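# Swing spring-loaded closer arm under rod, insert pin

## Task

Rotate the door closer's arm against its spring's resistance until the arm's end lies directly beneath the rod's end, then press the loose pin downward through both ends until it clicks into place.

## Robot and tools

Robot: two arms. left_arm has its base at (-0.015, +0.274, 0) m and carries a left hand. right_arm has its base at (-0.011, -0.295, 0) m and carries a right hand. Each base is turned slightly about z. A camera stand sits behind the arms.

Scene frame: the origin is at table-top height, midway between the nominal bases. +x points out over the table, +y toward left_arm, +z up. Image sides do not match arm names. All reported positions and orientations use this frame. Printed values can be off by a few centimetres, more at long reach.

Hand point: a point fixed to each palm, about 0.05 m in front of it and 0.15 m from the wrist face. Its +z runs along the straight fingers, +y out of the palm, and +x across the palm. On the right hand +x points away from the thumb; on the left hand it points toward the thumb. Straight fingers extend 0.06 to 0.07 m past the point and sit 0.06 m behind it along -y. A wrist bracket on the little-finger side can strike objects. Arms track commands loosely and often rest 1 to 3 cm (up to 5 cm) short, mostly low, even in free air.

Row layout (28 numbers, each in [-1, 1], always both arms):
1-6: left_arm dx, dy, dz, rx, ry, rz.
7-12: left hand motors little, ring, middle, index, thumb_bend, thumb_turn.
13-14: left force_limit, speed.
15-20: right_arm dx, dy, dz, rx, ry, rz.
21-26: right hand motors in the same order.
27-28: right force_limit, speed.

The pose numbers are offsets, not poses. They run along the scene axes from the arm's Hand target as it stood when the action or move began. 1.0 means 0.6 m of translation or 180 degrees. rx, ry, rz form a single rotation vector, applied about the Hand target's position. Each row of one action counts from that same starting Hand target, not from the row before it. Repeating an offset therefore moves the arm further. Six zeros re-request the current Hand target. Per step, commanded orientation is clipped to within 40 degrees of the measured one.

Hand motors take absolute targets: +1 is open or straight and -1 is closed. For thumb_turn, -1 puts the thumb opposite the fingers and +1 puts it beside the palm. force_limit maps -1 to 1 onto about 0 to 10 N at the fingertip (0 to 15 N for both thumb motors). speed rises from near zero at -1 to full at +0.48 and above. For gentle grips, close at speed -0.94 or lower. A motor starts only when its target changes by 0.002 or more. To keep a hand unchanged, resend the eight numbers from its last executed row. If none has run yet in this scene, send hand_measured plus hand_force_limit and hand_speed. To grip harder, raise force_limit and send a target more closed than hand_measured. With the thumb in front, the hand holds objects about 0.035 to 0.065 m thick, or handles down to about 0.025 m.

Tools:
- execute_actions(actions, cameras): actions is a list of actions. Each action has up to 15 rows, each row is one 1/30 s control step, and the last row holds for any remaining steps. Images are returned only if actions is empty or cameras names them; ["all"] means all cameras and [] means none.
- move(target, speed, blend, blocking, cameras): drives straight-line paths toward one row, or toward up to 15 rows that all count from the same starting Hand targets. speed is in m/s, from 0.002 to 4.3, default 0.25, with turning limited to twice that in rad/s. blend, in metres, rounds the corners between listed targets; 0 means stop at each. blocking=false returns after about 0.5 s while the motion continues. Paths ignore obstacles and the other arm. Go around an arm's own base rather than close past it.
- wait(seconds 0 to 10): lets the scene run with the last commands held.
- stop(): brakes a running move.
- zoom_image(camera, region [x0,y0,x1,y1] in pixels, at most 504 by 504): enlarges part of the newest image. Cameras: cam_head_left, cam_head_right, cam_high, cam_low, cam_left_wrist, cam_right_wrist, all 896x504.
- show_instructions(): displays the reference pages.
- finished_scene(scene): ends the scene for good. Pass the current scene's number.

Reading results: end_effector_position (m) and end_effector_quat_wxyz give each hand point's pose. Hand target is the last commanded pose after clipping. hand_measured, hand_stopped_by (moving, target, force, stalled, fault) and hand_load_n follow the motor order. A positive load means the finger is being pushed open, and a load near 0 after gripping signals a lost grip. Joint torques carry offsets and noise. Numbers 3 and 4 wrap at ±28 N m. A move result adds a line such as done, off_target, moving, held or fault, with limits=paced (pose clipped) or limits=held (steps withheld). Neither done nor off_target proves contact.

Cautions: never let anything fall from the table or leave it there. Avoid drops, fast impacts, slams and very strong presses. Never let the hands contact or grip each other. Do not overload fingers with twists or swung loads. After pressing into something, command the target back behind the hand point to release. Holding loads or stretching toward unreachable poses heats motors; a MOTOR HOT line warns of this. At 100 °C the arm drops and faults for 30 s or more. A loose object may occasionally be nudged by an outside push.

Each tool is called after "Call:" by a JSON object that holds its "fn" and its "kwargs".

Reference images:

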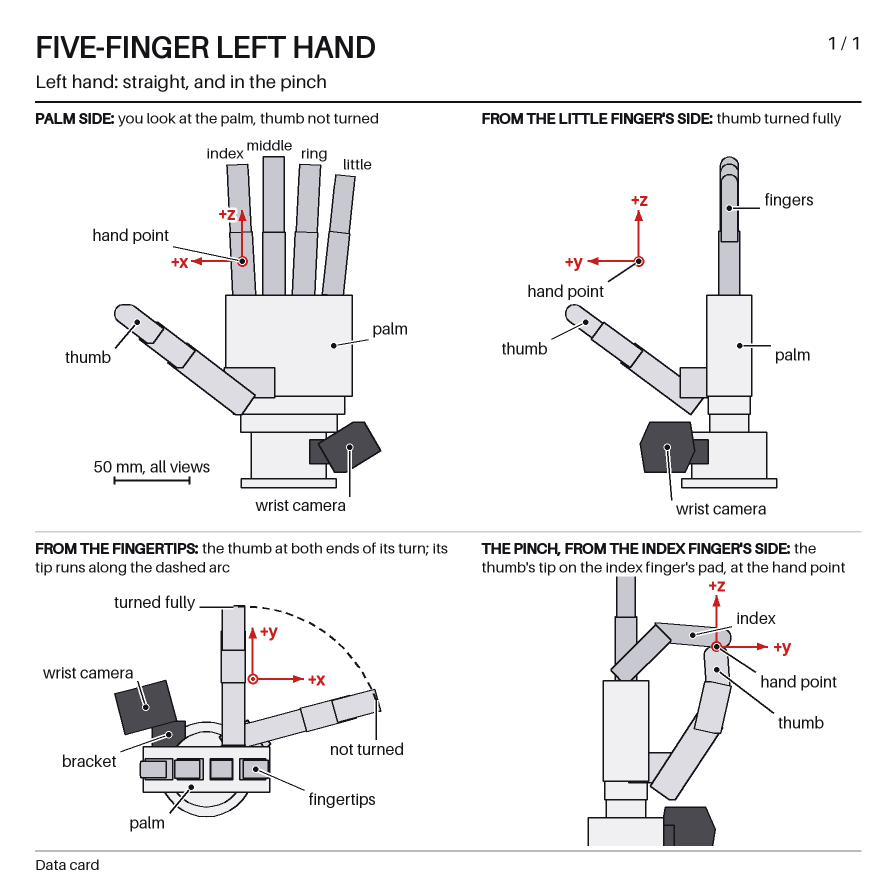

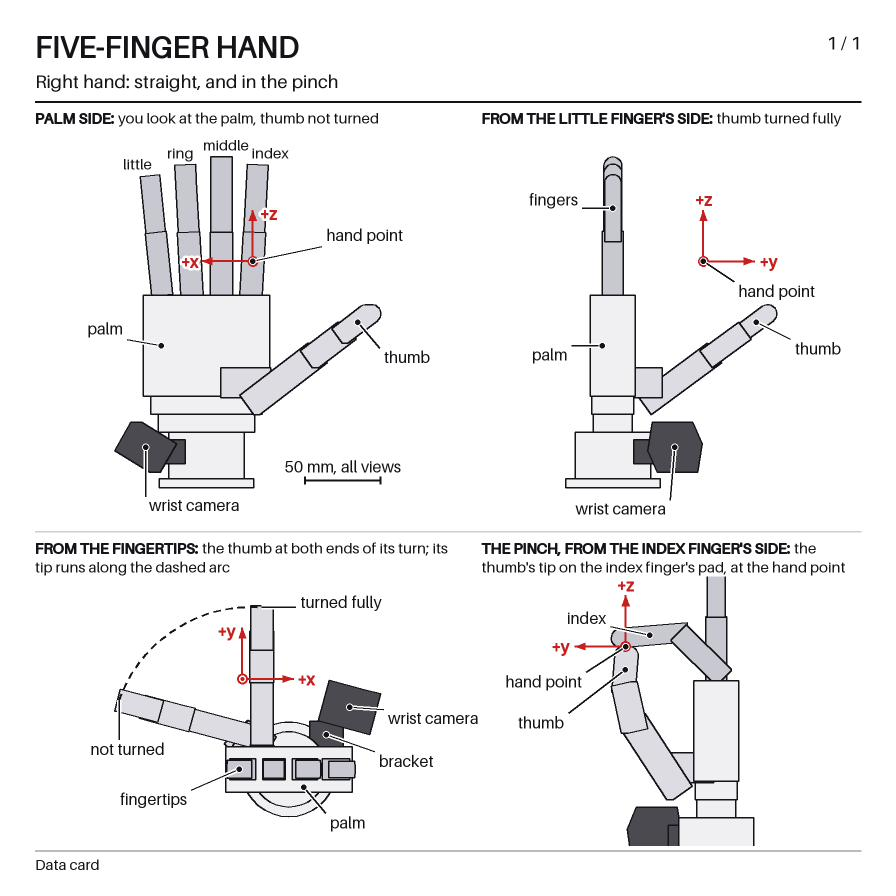

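## Session

Call:
{"fn": "execute_actions", "kwargs": {"actions": []}}

Scene clock: 0.00 s.
left_arm: end_effector_position=(+0.2153, +0.2462, +0.1847) hand_measured=(+1.000, +1.000, +1.000, +1.000, +1.000, +1.000) hand_load_n=(+0.0, +0.0, +0.0, +0.0, +0.0, +0.0) hand_stopped_by=(target, target, target, target, target, target) hand_force_limit=0.00 hand_speed=-0.80 end_effector_quat_wxyz=(-0.010, +0.998, -0.056, -0.013) | right_arm: end_effector_position=(+0.7021, -0.7792, +0.1261) hand_measured=(+1.000, +1.000, +1.000, +1.000, +1.000, +1.000) hand_load_n=(+0.0, +0.0, +0.0, +0.0, +0.0, +0.0) hand_stopped_by=(target, target, target, target, target, target) hand_force_limit=0.00 hand_speed=-0.80 end_effector_quat_wxyz=(-0.189, +0.862, -0.317, +0.348)
Joint positions: left_arm=[0.194 0.88 0.851 -1.563 -0.025 -1.309] | right_arm=[-0.649 2.465 2.602 -1.075 -0.554 -1.344]
Joint velocities: within noise
Joint torques (N m): no reading
Heat: left arm: hottest wrist pitch 27 °C; right arm: hottest waist 29 °C.
Hand target: left_arm +0.2234, +0.2475, +0.1967; -0.013, +0.998, -0.056, +0.003 | right_arm +0.7070, -0.7830, +0.1469; -0.183, +0.859, -0.309, +0.366

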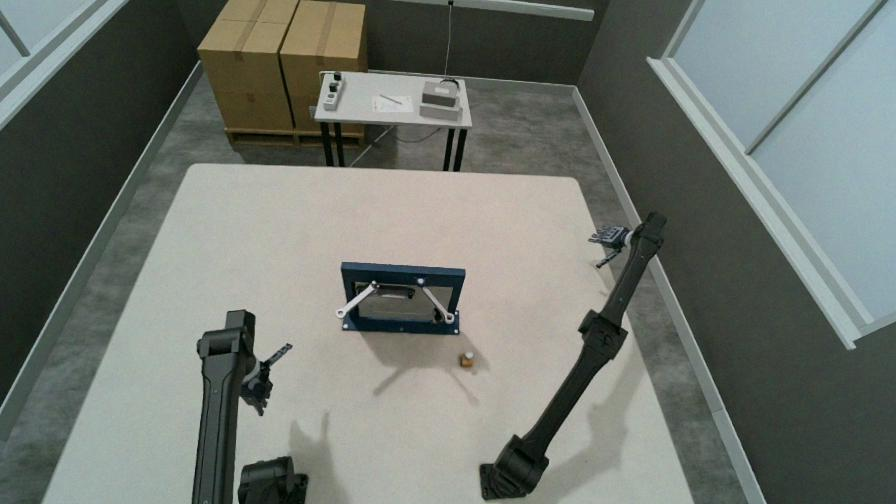

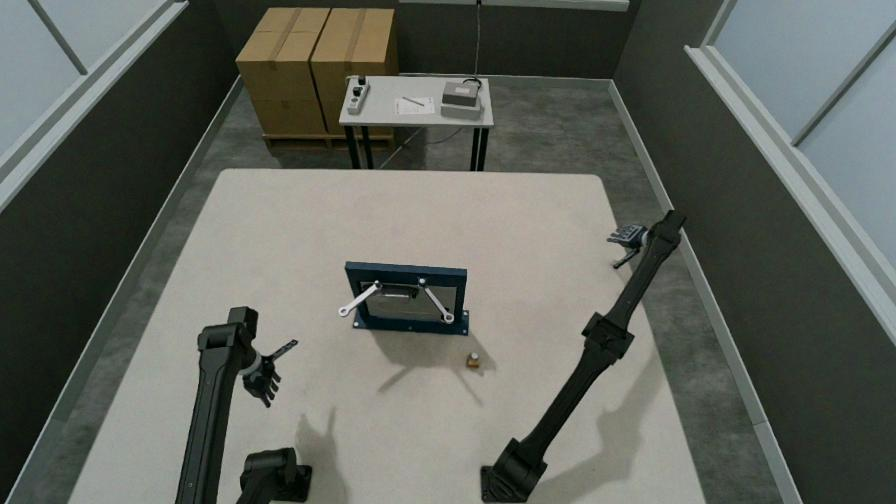

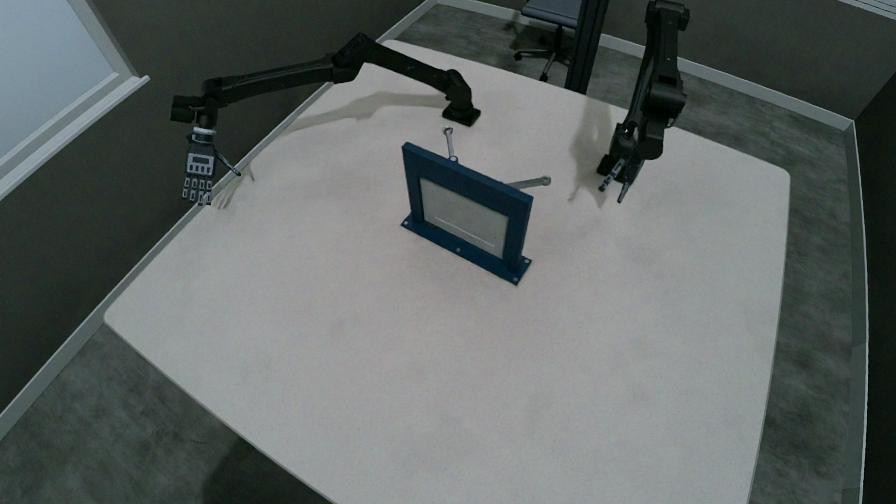

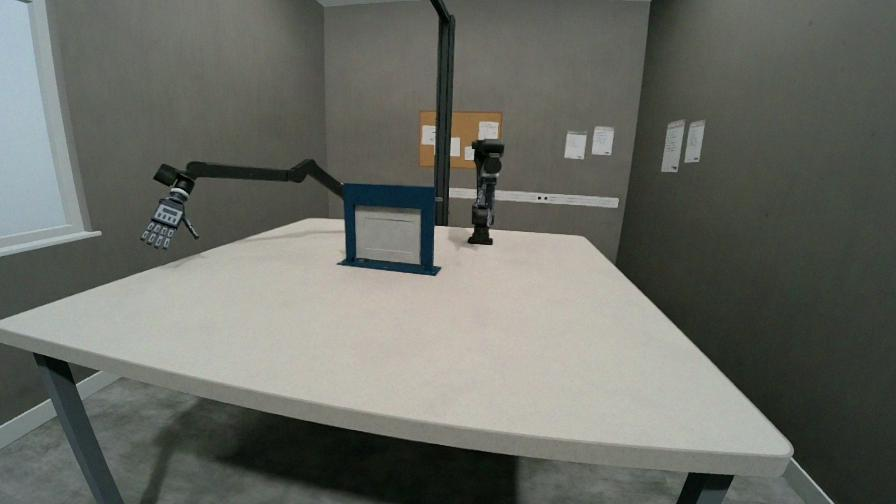

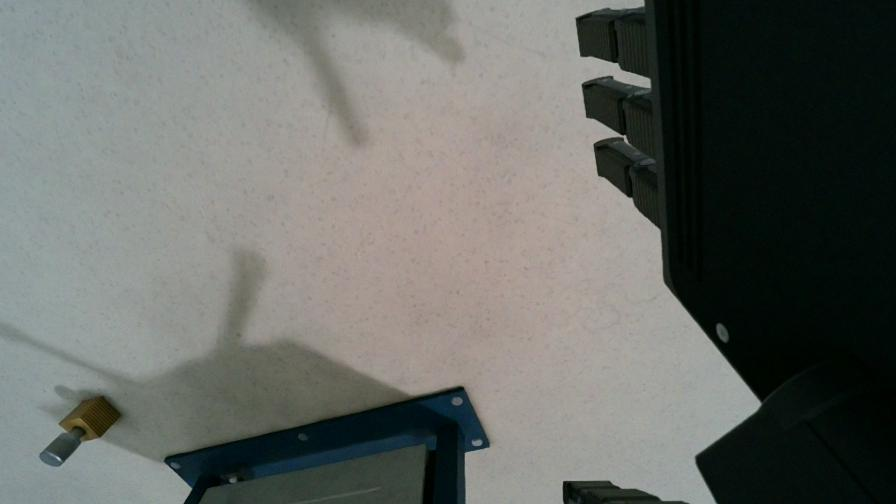

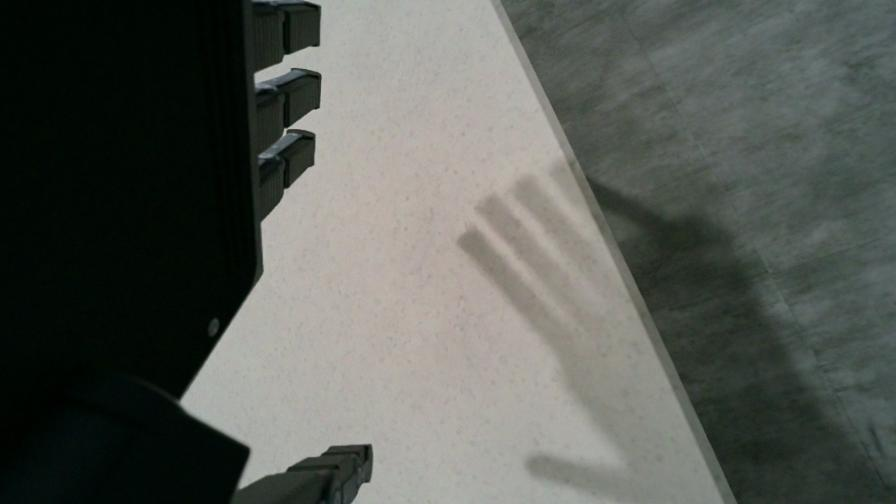

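Call:
{"fn": "zoom_image", "kwargs": {"camera": "cam_head_left", "region": [310, 240, 510, 390]}}

Call:
{"fn": "zoom_image", "kwargs": {"camera": "cam_head_right", "region": [310, 240, 510, 390]}}

Call:
{"fn": "zoom_image", "kwargs": {"camera": "cam_high", "region": [380, 100, 580, 300]}}

Call:
{"fn": "zoom_image", "kwargs": {"camera": "cam_left_wrist", "region": [0, 350, 200, 504]}}

Scaled by 2.520.

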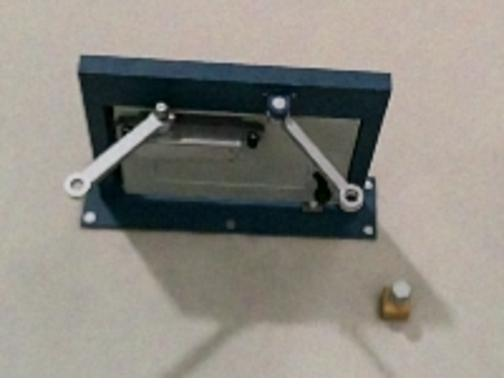

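Scaled by 2.520.

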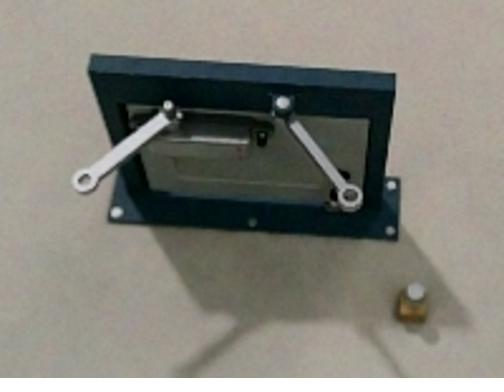

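Scaled by 2.520.

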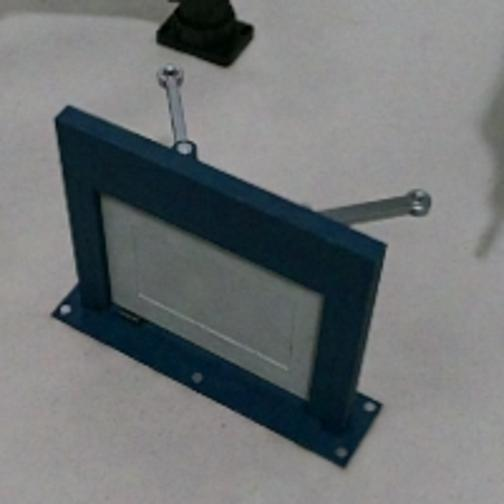

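Scaled by 2.520.

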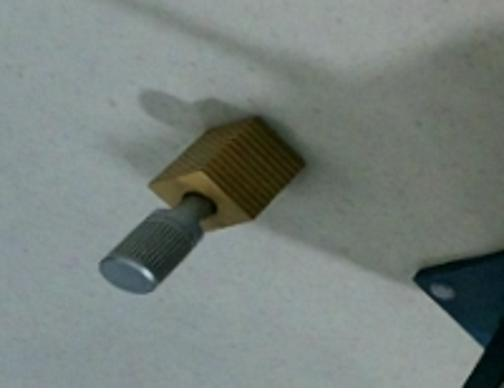

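Call:
{"fn": "move", "kwargs": {"target": [0.094,-0.1625,0.422,0,0,0,1,1,1,1,1,1,0,-0.8,-0.712,0.555,0.255,0.2883,-0.1355,0.0298,1,1,1,1,1,1,0,-0.8], "speed": 0.3, "cameras": ["all"]}}

Scene clock: 10.80 s.
left_arm: end_effector_position=(+0.2768, +0.1527, +0.4232) hand_measured=(+1.000, +1.000, +1.000, +1.000, +1.000, +1.000) hand_load_n=(+0.0, +0.0, +0.0, +0.0, +0.0, +0.0) hand_stopped_by=(target, target, target, target, target, target) hand_force_limit=0.00 hand_speed=-0.80 end_effector_quat_wxyz=(+0.040, +0.978, -0.063, +0.193) | right_arm: end_effector_position=(+0.2847, -0.4527, +0.2967) hand_measured=(+1.000, +1.000, +1.000, +1.000, +1.000, +1.000) hand_load_n=(+0.0, +0.0, +0.0, +0.0, +0.0, +0.0) hand_stopped_by=(target, target, target, target, target, target) hand_force_limit=0.00 hand_speed=-0.80 end_effector_quat_wxyz=(+0.600, -0.604, +0.367, -0.375)
Joint positions: left_arm=[-0.145 0.903 1.411 -1.684 0.031 -1.638] | right_arm=[-1.091 1.055 0.868 -0.897 -1.572 -1.095]
Joint torques (N m): left_arm=[-0.21 -1.85 14.48 -0.06 0.04 0] | right_arm=[0.32 -7 6.86 0.46 -0.98 0.16]
Heat: left arm: hottest elbow 28 °C; right arm: hottest waist 29 °C.
Hand target: left_arm +0.2798, +0.1499, +0.4497; -0.013, +0.998, -0.056, +0.003 | right_arm +0.2799, -0.4500, +0.3000; +0.613, -0.612, +0.354, -0.353
Off the commanded pose: left_arm 0.027 m, 23 deg | right_arm 0.006 m, 3 deg.
joint sent to its limit (left arm) — joint 4 (wrist pitch), lower limit. The joint targets are off in orientation, not in position.
joint sent to its limit (right arm) — joint 5 (wrist yaw), lower limit. The joint targets are off in orientation, not in position.
move: off_target (left_arm, right_arm)

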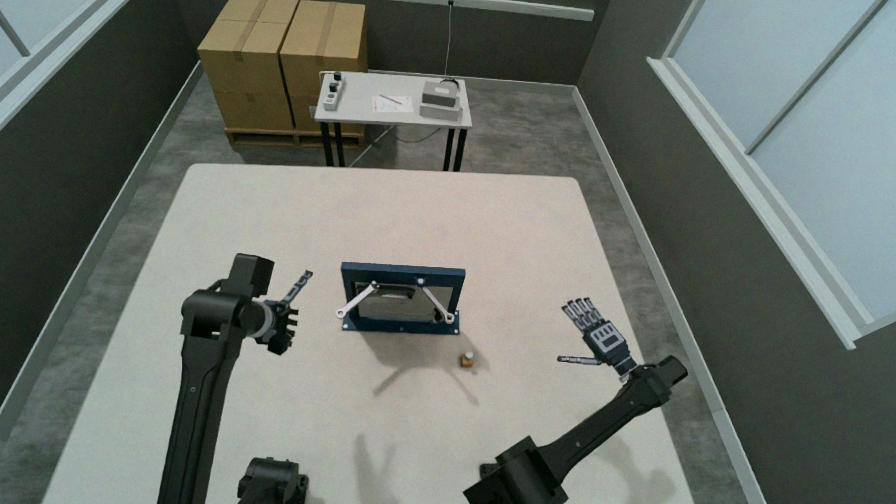

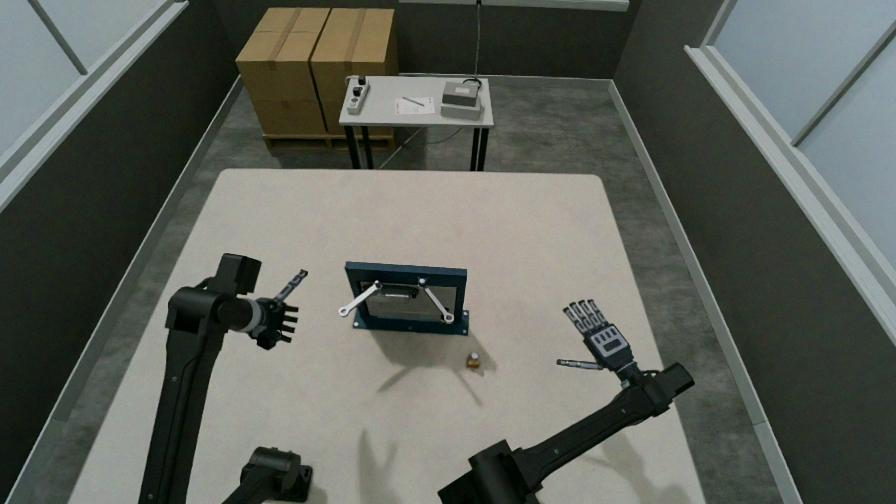

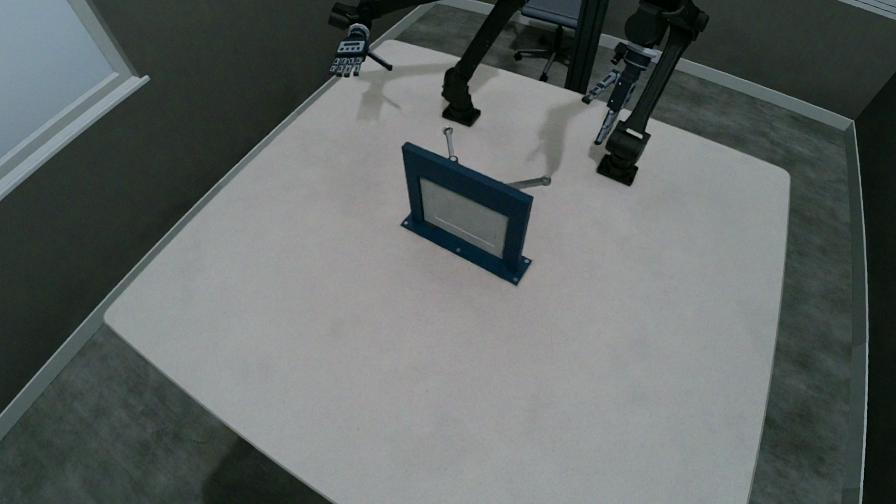

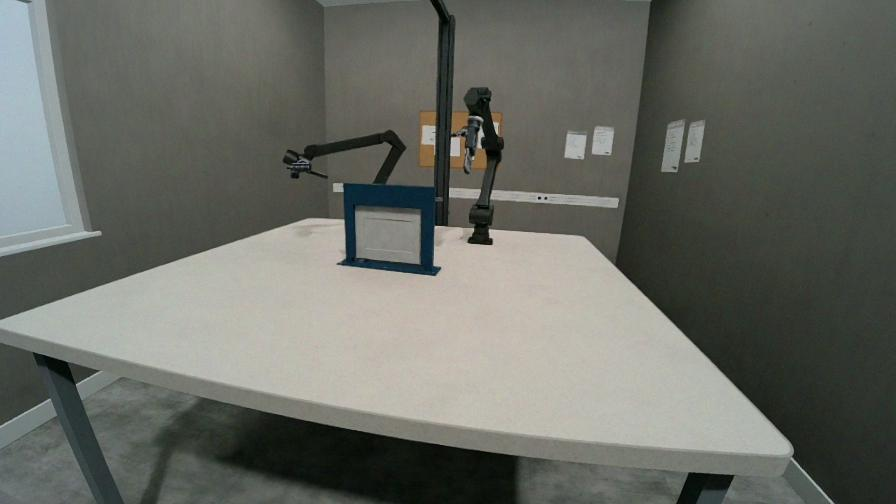

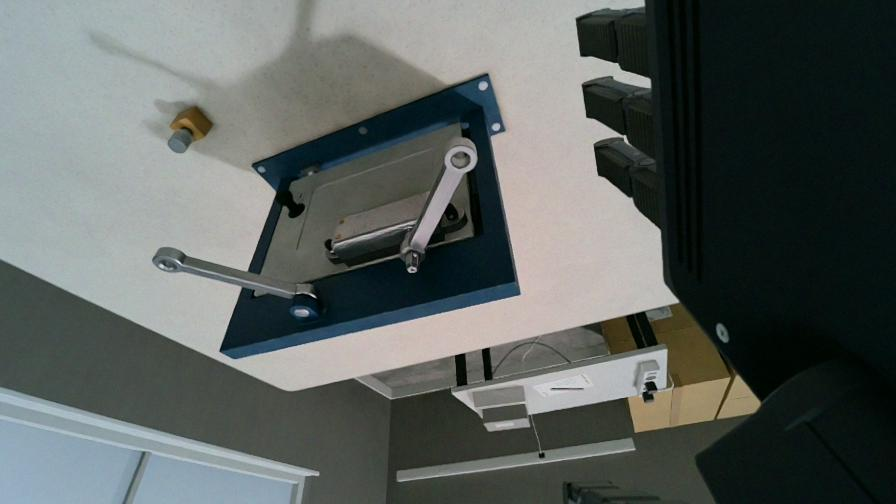

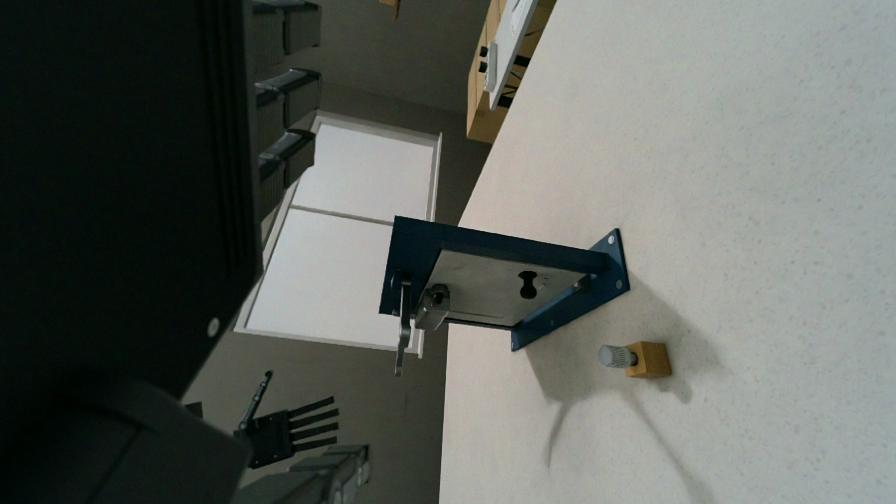

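Call:
{"fn": "zoom_image", "kwargs": {"camera": "cam_left_wrist", "region": [140, 60, 540, 370]}}

Call:
{"fn": "zoom_image", "kwargs": {"camera": "cam_right_wrist", "region": [360, 200, 700, 400]}}

Scaled by 1.260.

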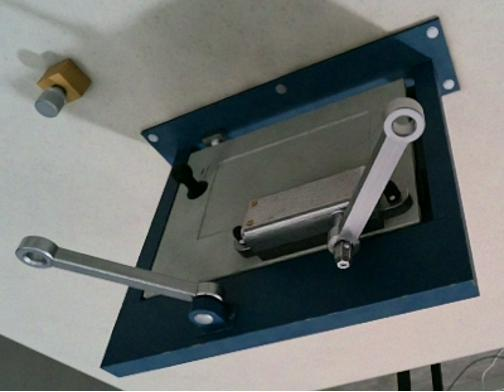

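Scaled by 1.482.

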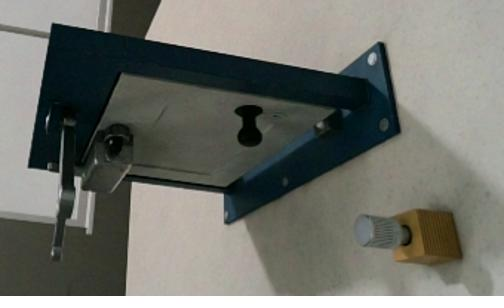

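Call:
{"fn": "zoom_image", "kwargs": {"camera": "cam_head_left", "region": [330, 255, 490, 375]}}

Call:
{"fn": "zoom_image", "kwargs": {"camera": "cam_head_right", "region": [330, 255, 490, 375]}}

Call:
{"fn": "zoom_image", "kwargs": {"camera": "cam_low", "region": [330, 160, 530, 290]}}

Call:
{"fn": "zoom_image", "kwargs": {"camera": "cam_right_wrist", "region": [370, 250, 470, 390]}}

Scaled by 3.150.

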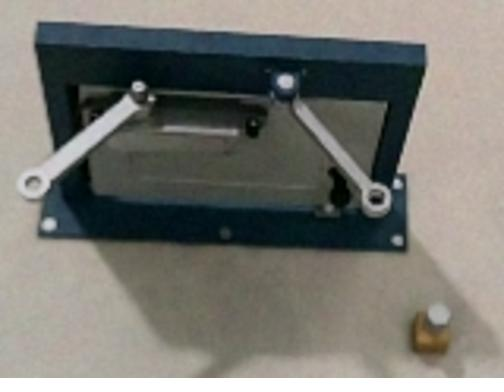

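Scaled by 3.150.

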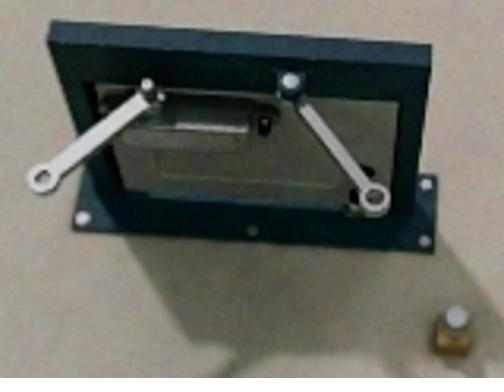

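Scaled by 2.520.

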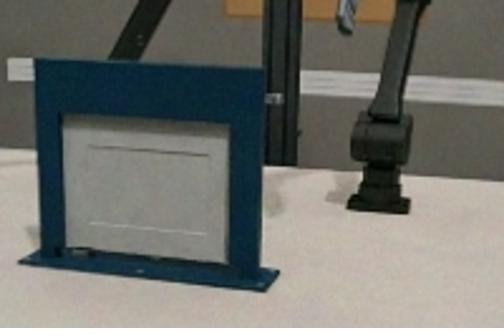

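Scaled by 3.600.

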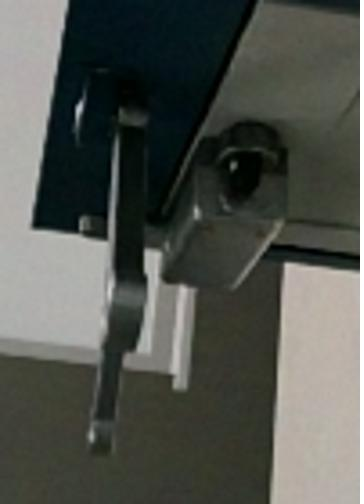

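Call:
{"fn": "move", "kwargs": {"target": [0,0,0,0,0,0,1,1,1,1,1,1,0,-0.8,0.0835,0.4,-0.167,0,0,0.0833,1,1,0.4,0.4,0.4,-1,0,0], "speed": 0.25, "cameras": ["all"]}}

Scene clock: 22.70 s.
left_arm: end_effector_position=(+0.2769, +0.1527, +0.4233) hand_measured=(+1.000, +1.000, +1.000, +1.000, +1.000, +1.000) hand_load_n=(+0.0, +0.0, +0.0, +0.0, +0.0, +0.0) hand_stopped_by=(target, target, target, target, target, target) hand_force_limit=0.00 hand_speed=-0.80 end_effector_quat_wxyz=(+0.040, +0.978, -0.062, +0.192) | right_arm: end_effector_position=(+0.3288, -0.2089, +0.2014) hand_measured=(+1.000, +1.000, +0.400, +0.400, +0.400, -1.000) hand_load_n=(+0.0, +0.0, +0.0, +0.0, +0.0, +0.0) hand_stopped_by=(target, target, target, target, target, target) hand_force_limit=0.00 hand_speed=0.00 end_effector_quat_wxyz=(+0.652, -0.656, +0.268, -0.270)
Joint positions: left_arm=[-0.145 0.903 1.411 -1.684 0.031 -1.639] | right_arm=[-0.298 0.907 0.333 0.566 -1.102 -0.013]
Joint torques (N m): left_arm=[-0.38 -1.2 14.68 0.06 0.04 0.03] | right_arm=[0.38 -1.49 6.35 2.8 -0.11 0.14]
Heat: left arm: hottest elbow 30 °C; right arm: hottest waist 29 °C.
Hand target: left_arm +0.2798, +0.1499, +0.4497; -0.013, +0.998, -0.056, +0.003 | right_arm +0.3299, -0.2099, +0.1997; +0.654, -0.653, +0.271, -0.270
Off the commanded pose: left_arm 0.027 m, 23 deg | right_arm 0.002 m, 1 deg.
joint sent to its limit (left arm) — joint 4 (wrist pitch), lower limit. The joint targets are off in orientation, not in position.
move: off_target (left_arm)

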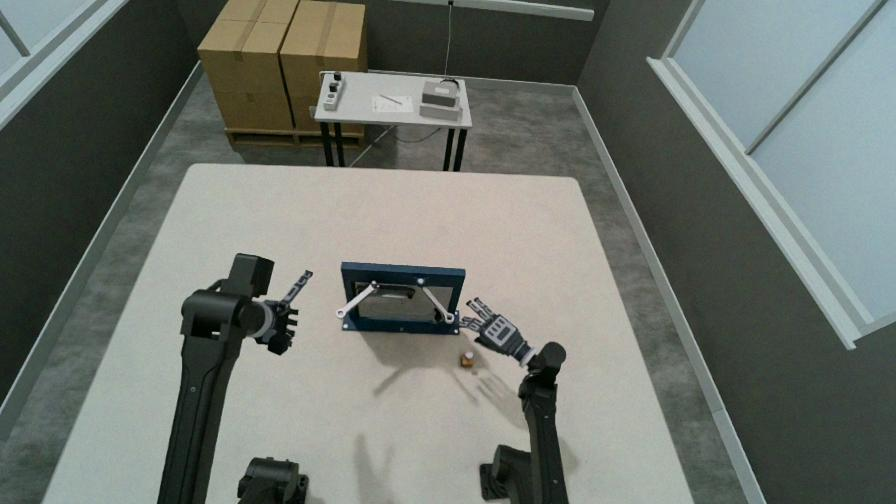

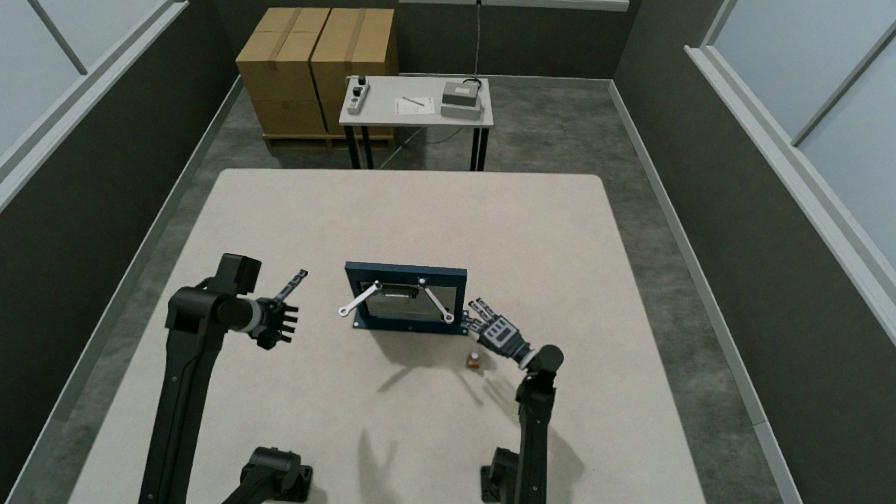

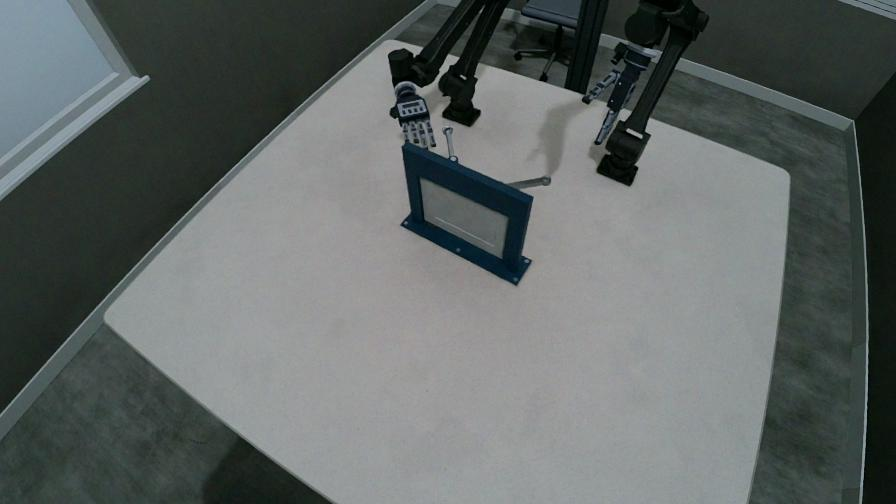

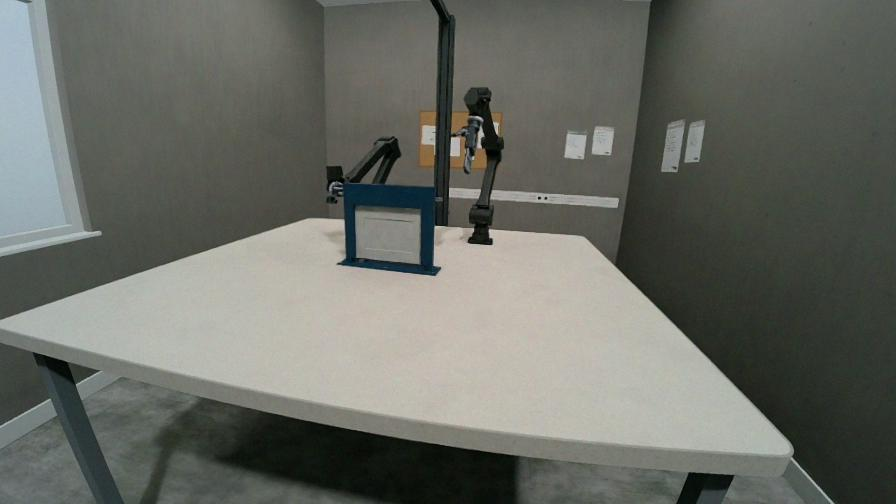

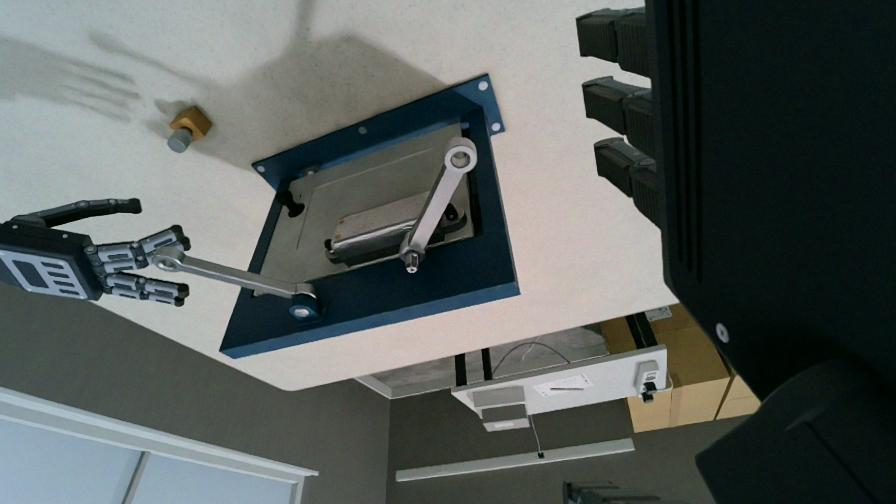

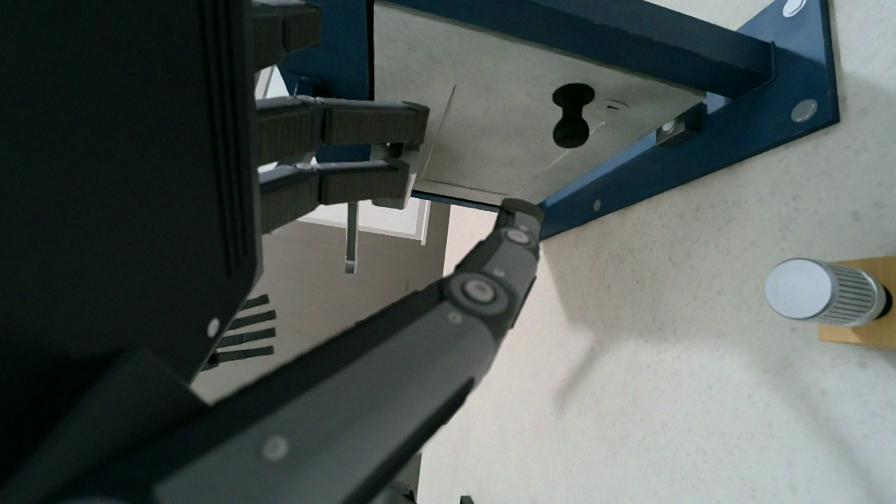

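Call:
{"fn": "zoom_image", "kwargs": {"camera": "cam_head_left", "region": [430, 270, 590, 390]}}

Call:
{"fn": "zoom_image", "kwargs": {"camera": "cam_left_wrist", "region": [0, 80, 340, 340]}}

Call:
{"fn": "zoom_image", "kwargs": {"camera": "cam_right_wrist", "region": [640, 200, 896, 400]}}

Scaled by 3.150.

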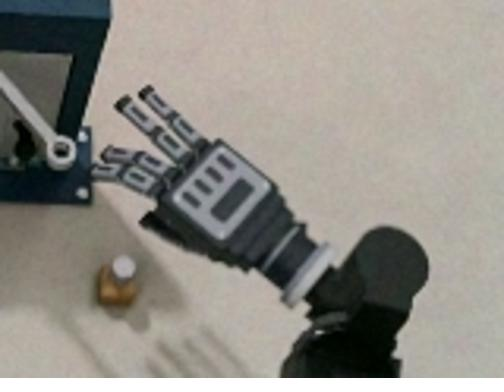

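Scaled by 1.482.

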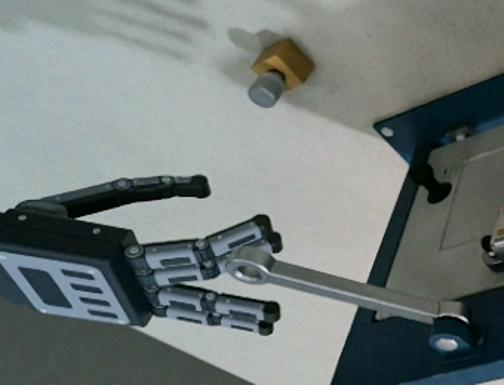

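Scaled by 1.969.

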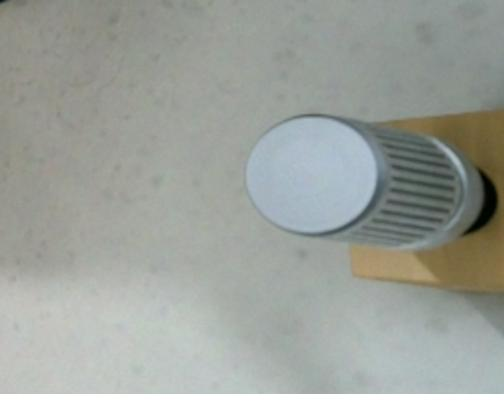

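Call:
{"fn": "move", "kwargs": {"target": [0,0,0,0,0,0,1,1,1,1,1,1,0,-0.8,-0.05,-0.05,-0.08,0,0,0,1,1,0.0,0.0,0.0,-1,0,0], "speed": 0.25, "cameras": ["cam_head_left","cam_head_right","cam_right_wrist","cam_left_wrist"]}}

Call:
{"fn": "zoom_image", "kwargs": {"camera": "cam_head_left", "region": [430, 270, 590, 390]}}

Call:
{"fn": "zoom_image", "kwargs": {"camera": "cam_right_wrist", "region": [350, 80, 896, 480]}}

Scene clock: 28.53 s.
left_arm: end_effector_position=(+0.2769, +0.1527, +0.4233) hand_measured=(+1.000, +1.000, +1.000, +1.000, +1.000, +1.000) hand_load_n=(+0.0, +0.0, +0.0, +0.0, +0.0, +0.0) hand_stopped_by=(target, target, target, target, target, target) hand_force_limit=0.00 hand_speed=-0.80 end_effector_quat_wxyz=(+0.040, +0.978, -0.062, +0.192) | right_arm: end_effector_position=(+0.3004, -0.2383, +0.1535) hand_measured=(+1.000, +1.000, +0.000, +0.000, +0.000, -1.000) hand_load_n=(+0.0, +0.0, +0.0, +0.0, +0.0, +0.0) hand_stopped_by=(target, target, target, target, target, target) hand_force_limit=0.00 hand_speed=0.00 end_effector_quat_wxyz=(+0.652, -0.656, +0.267, -0.271)
Joint positions: left_arm=[-0.145 0.903 1.411 -1.684 0.031 -1.639] | right_arm=[-0.464 1.018 0.221 0.787 -1.268 -0.016]
Joint torques (N m): left_arm=[-0.56 -1.26 14.58 -0.03 0.07 0.02] | right_arm=[0.15 -1.73 5.19 2.62 -0.29 0.14]
Heat: left arm: hottest elbow 31 °C; right arm: hottest waist 29 °C.
Hand target: left_arm +0.2798, +0.1499, +0.4497; -0.013, +0.998, -0.056, +0.003 | right_arm +0.2999, -0.2399, +0.1517; +0.654, -0.653, +0.271, -0.270
Off the commanded pose: left_arm 0.027 m, 23 deg | right_arm 0.002 m, 1 deg.
joint sent to its limit (left arm) — joint 4 (wrist pitch), lower limit. The joint targets are off in orientation, not in position.
move: off_target (left_arm)
Images, in order (width x height): cam_head_left 896x504, cam_head_right 896x504, cam_left_wrist 896x504, cam_right_wrist 896x504.

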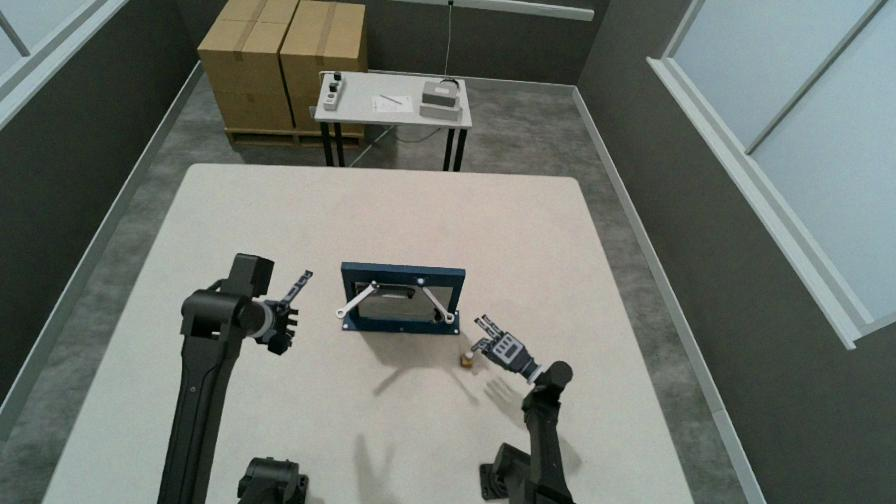

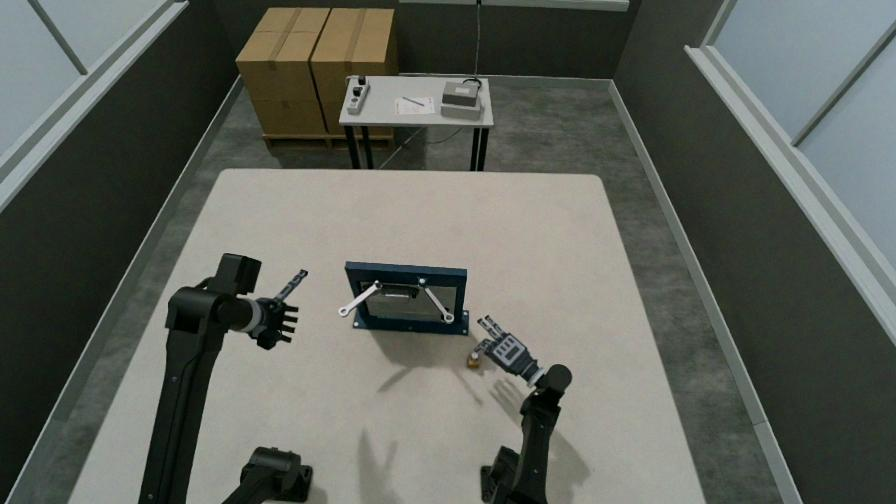

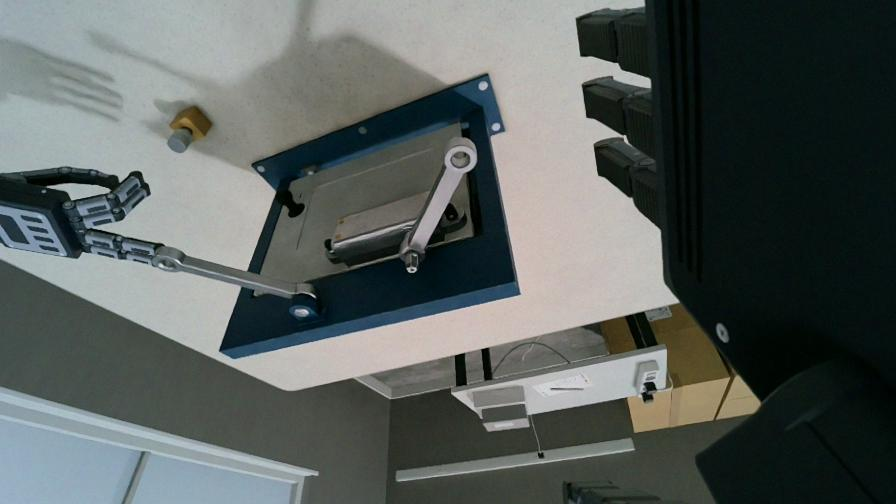

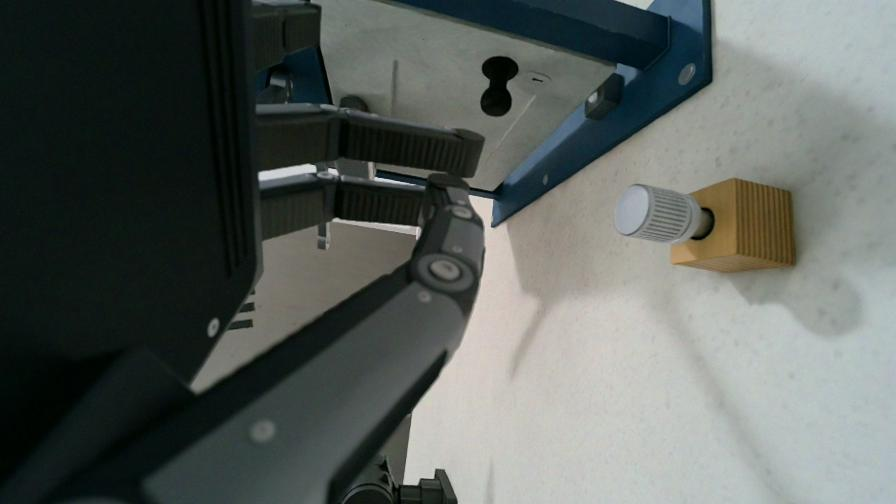

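Scaled by 3.150.

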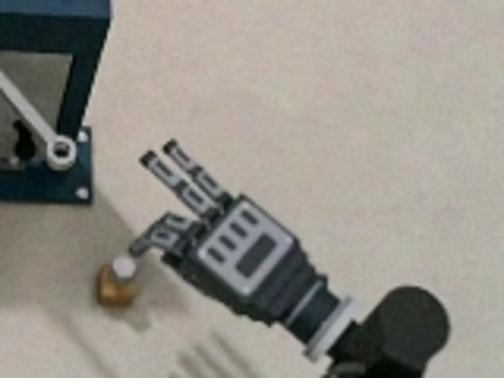

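Region (350, 80, 896, 480) is 546x400 pixels. A region can be at most 504 by 504 pixels.


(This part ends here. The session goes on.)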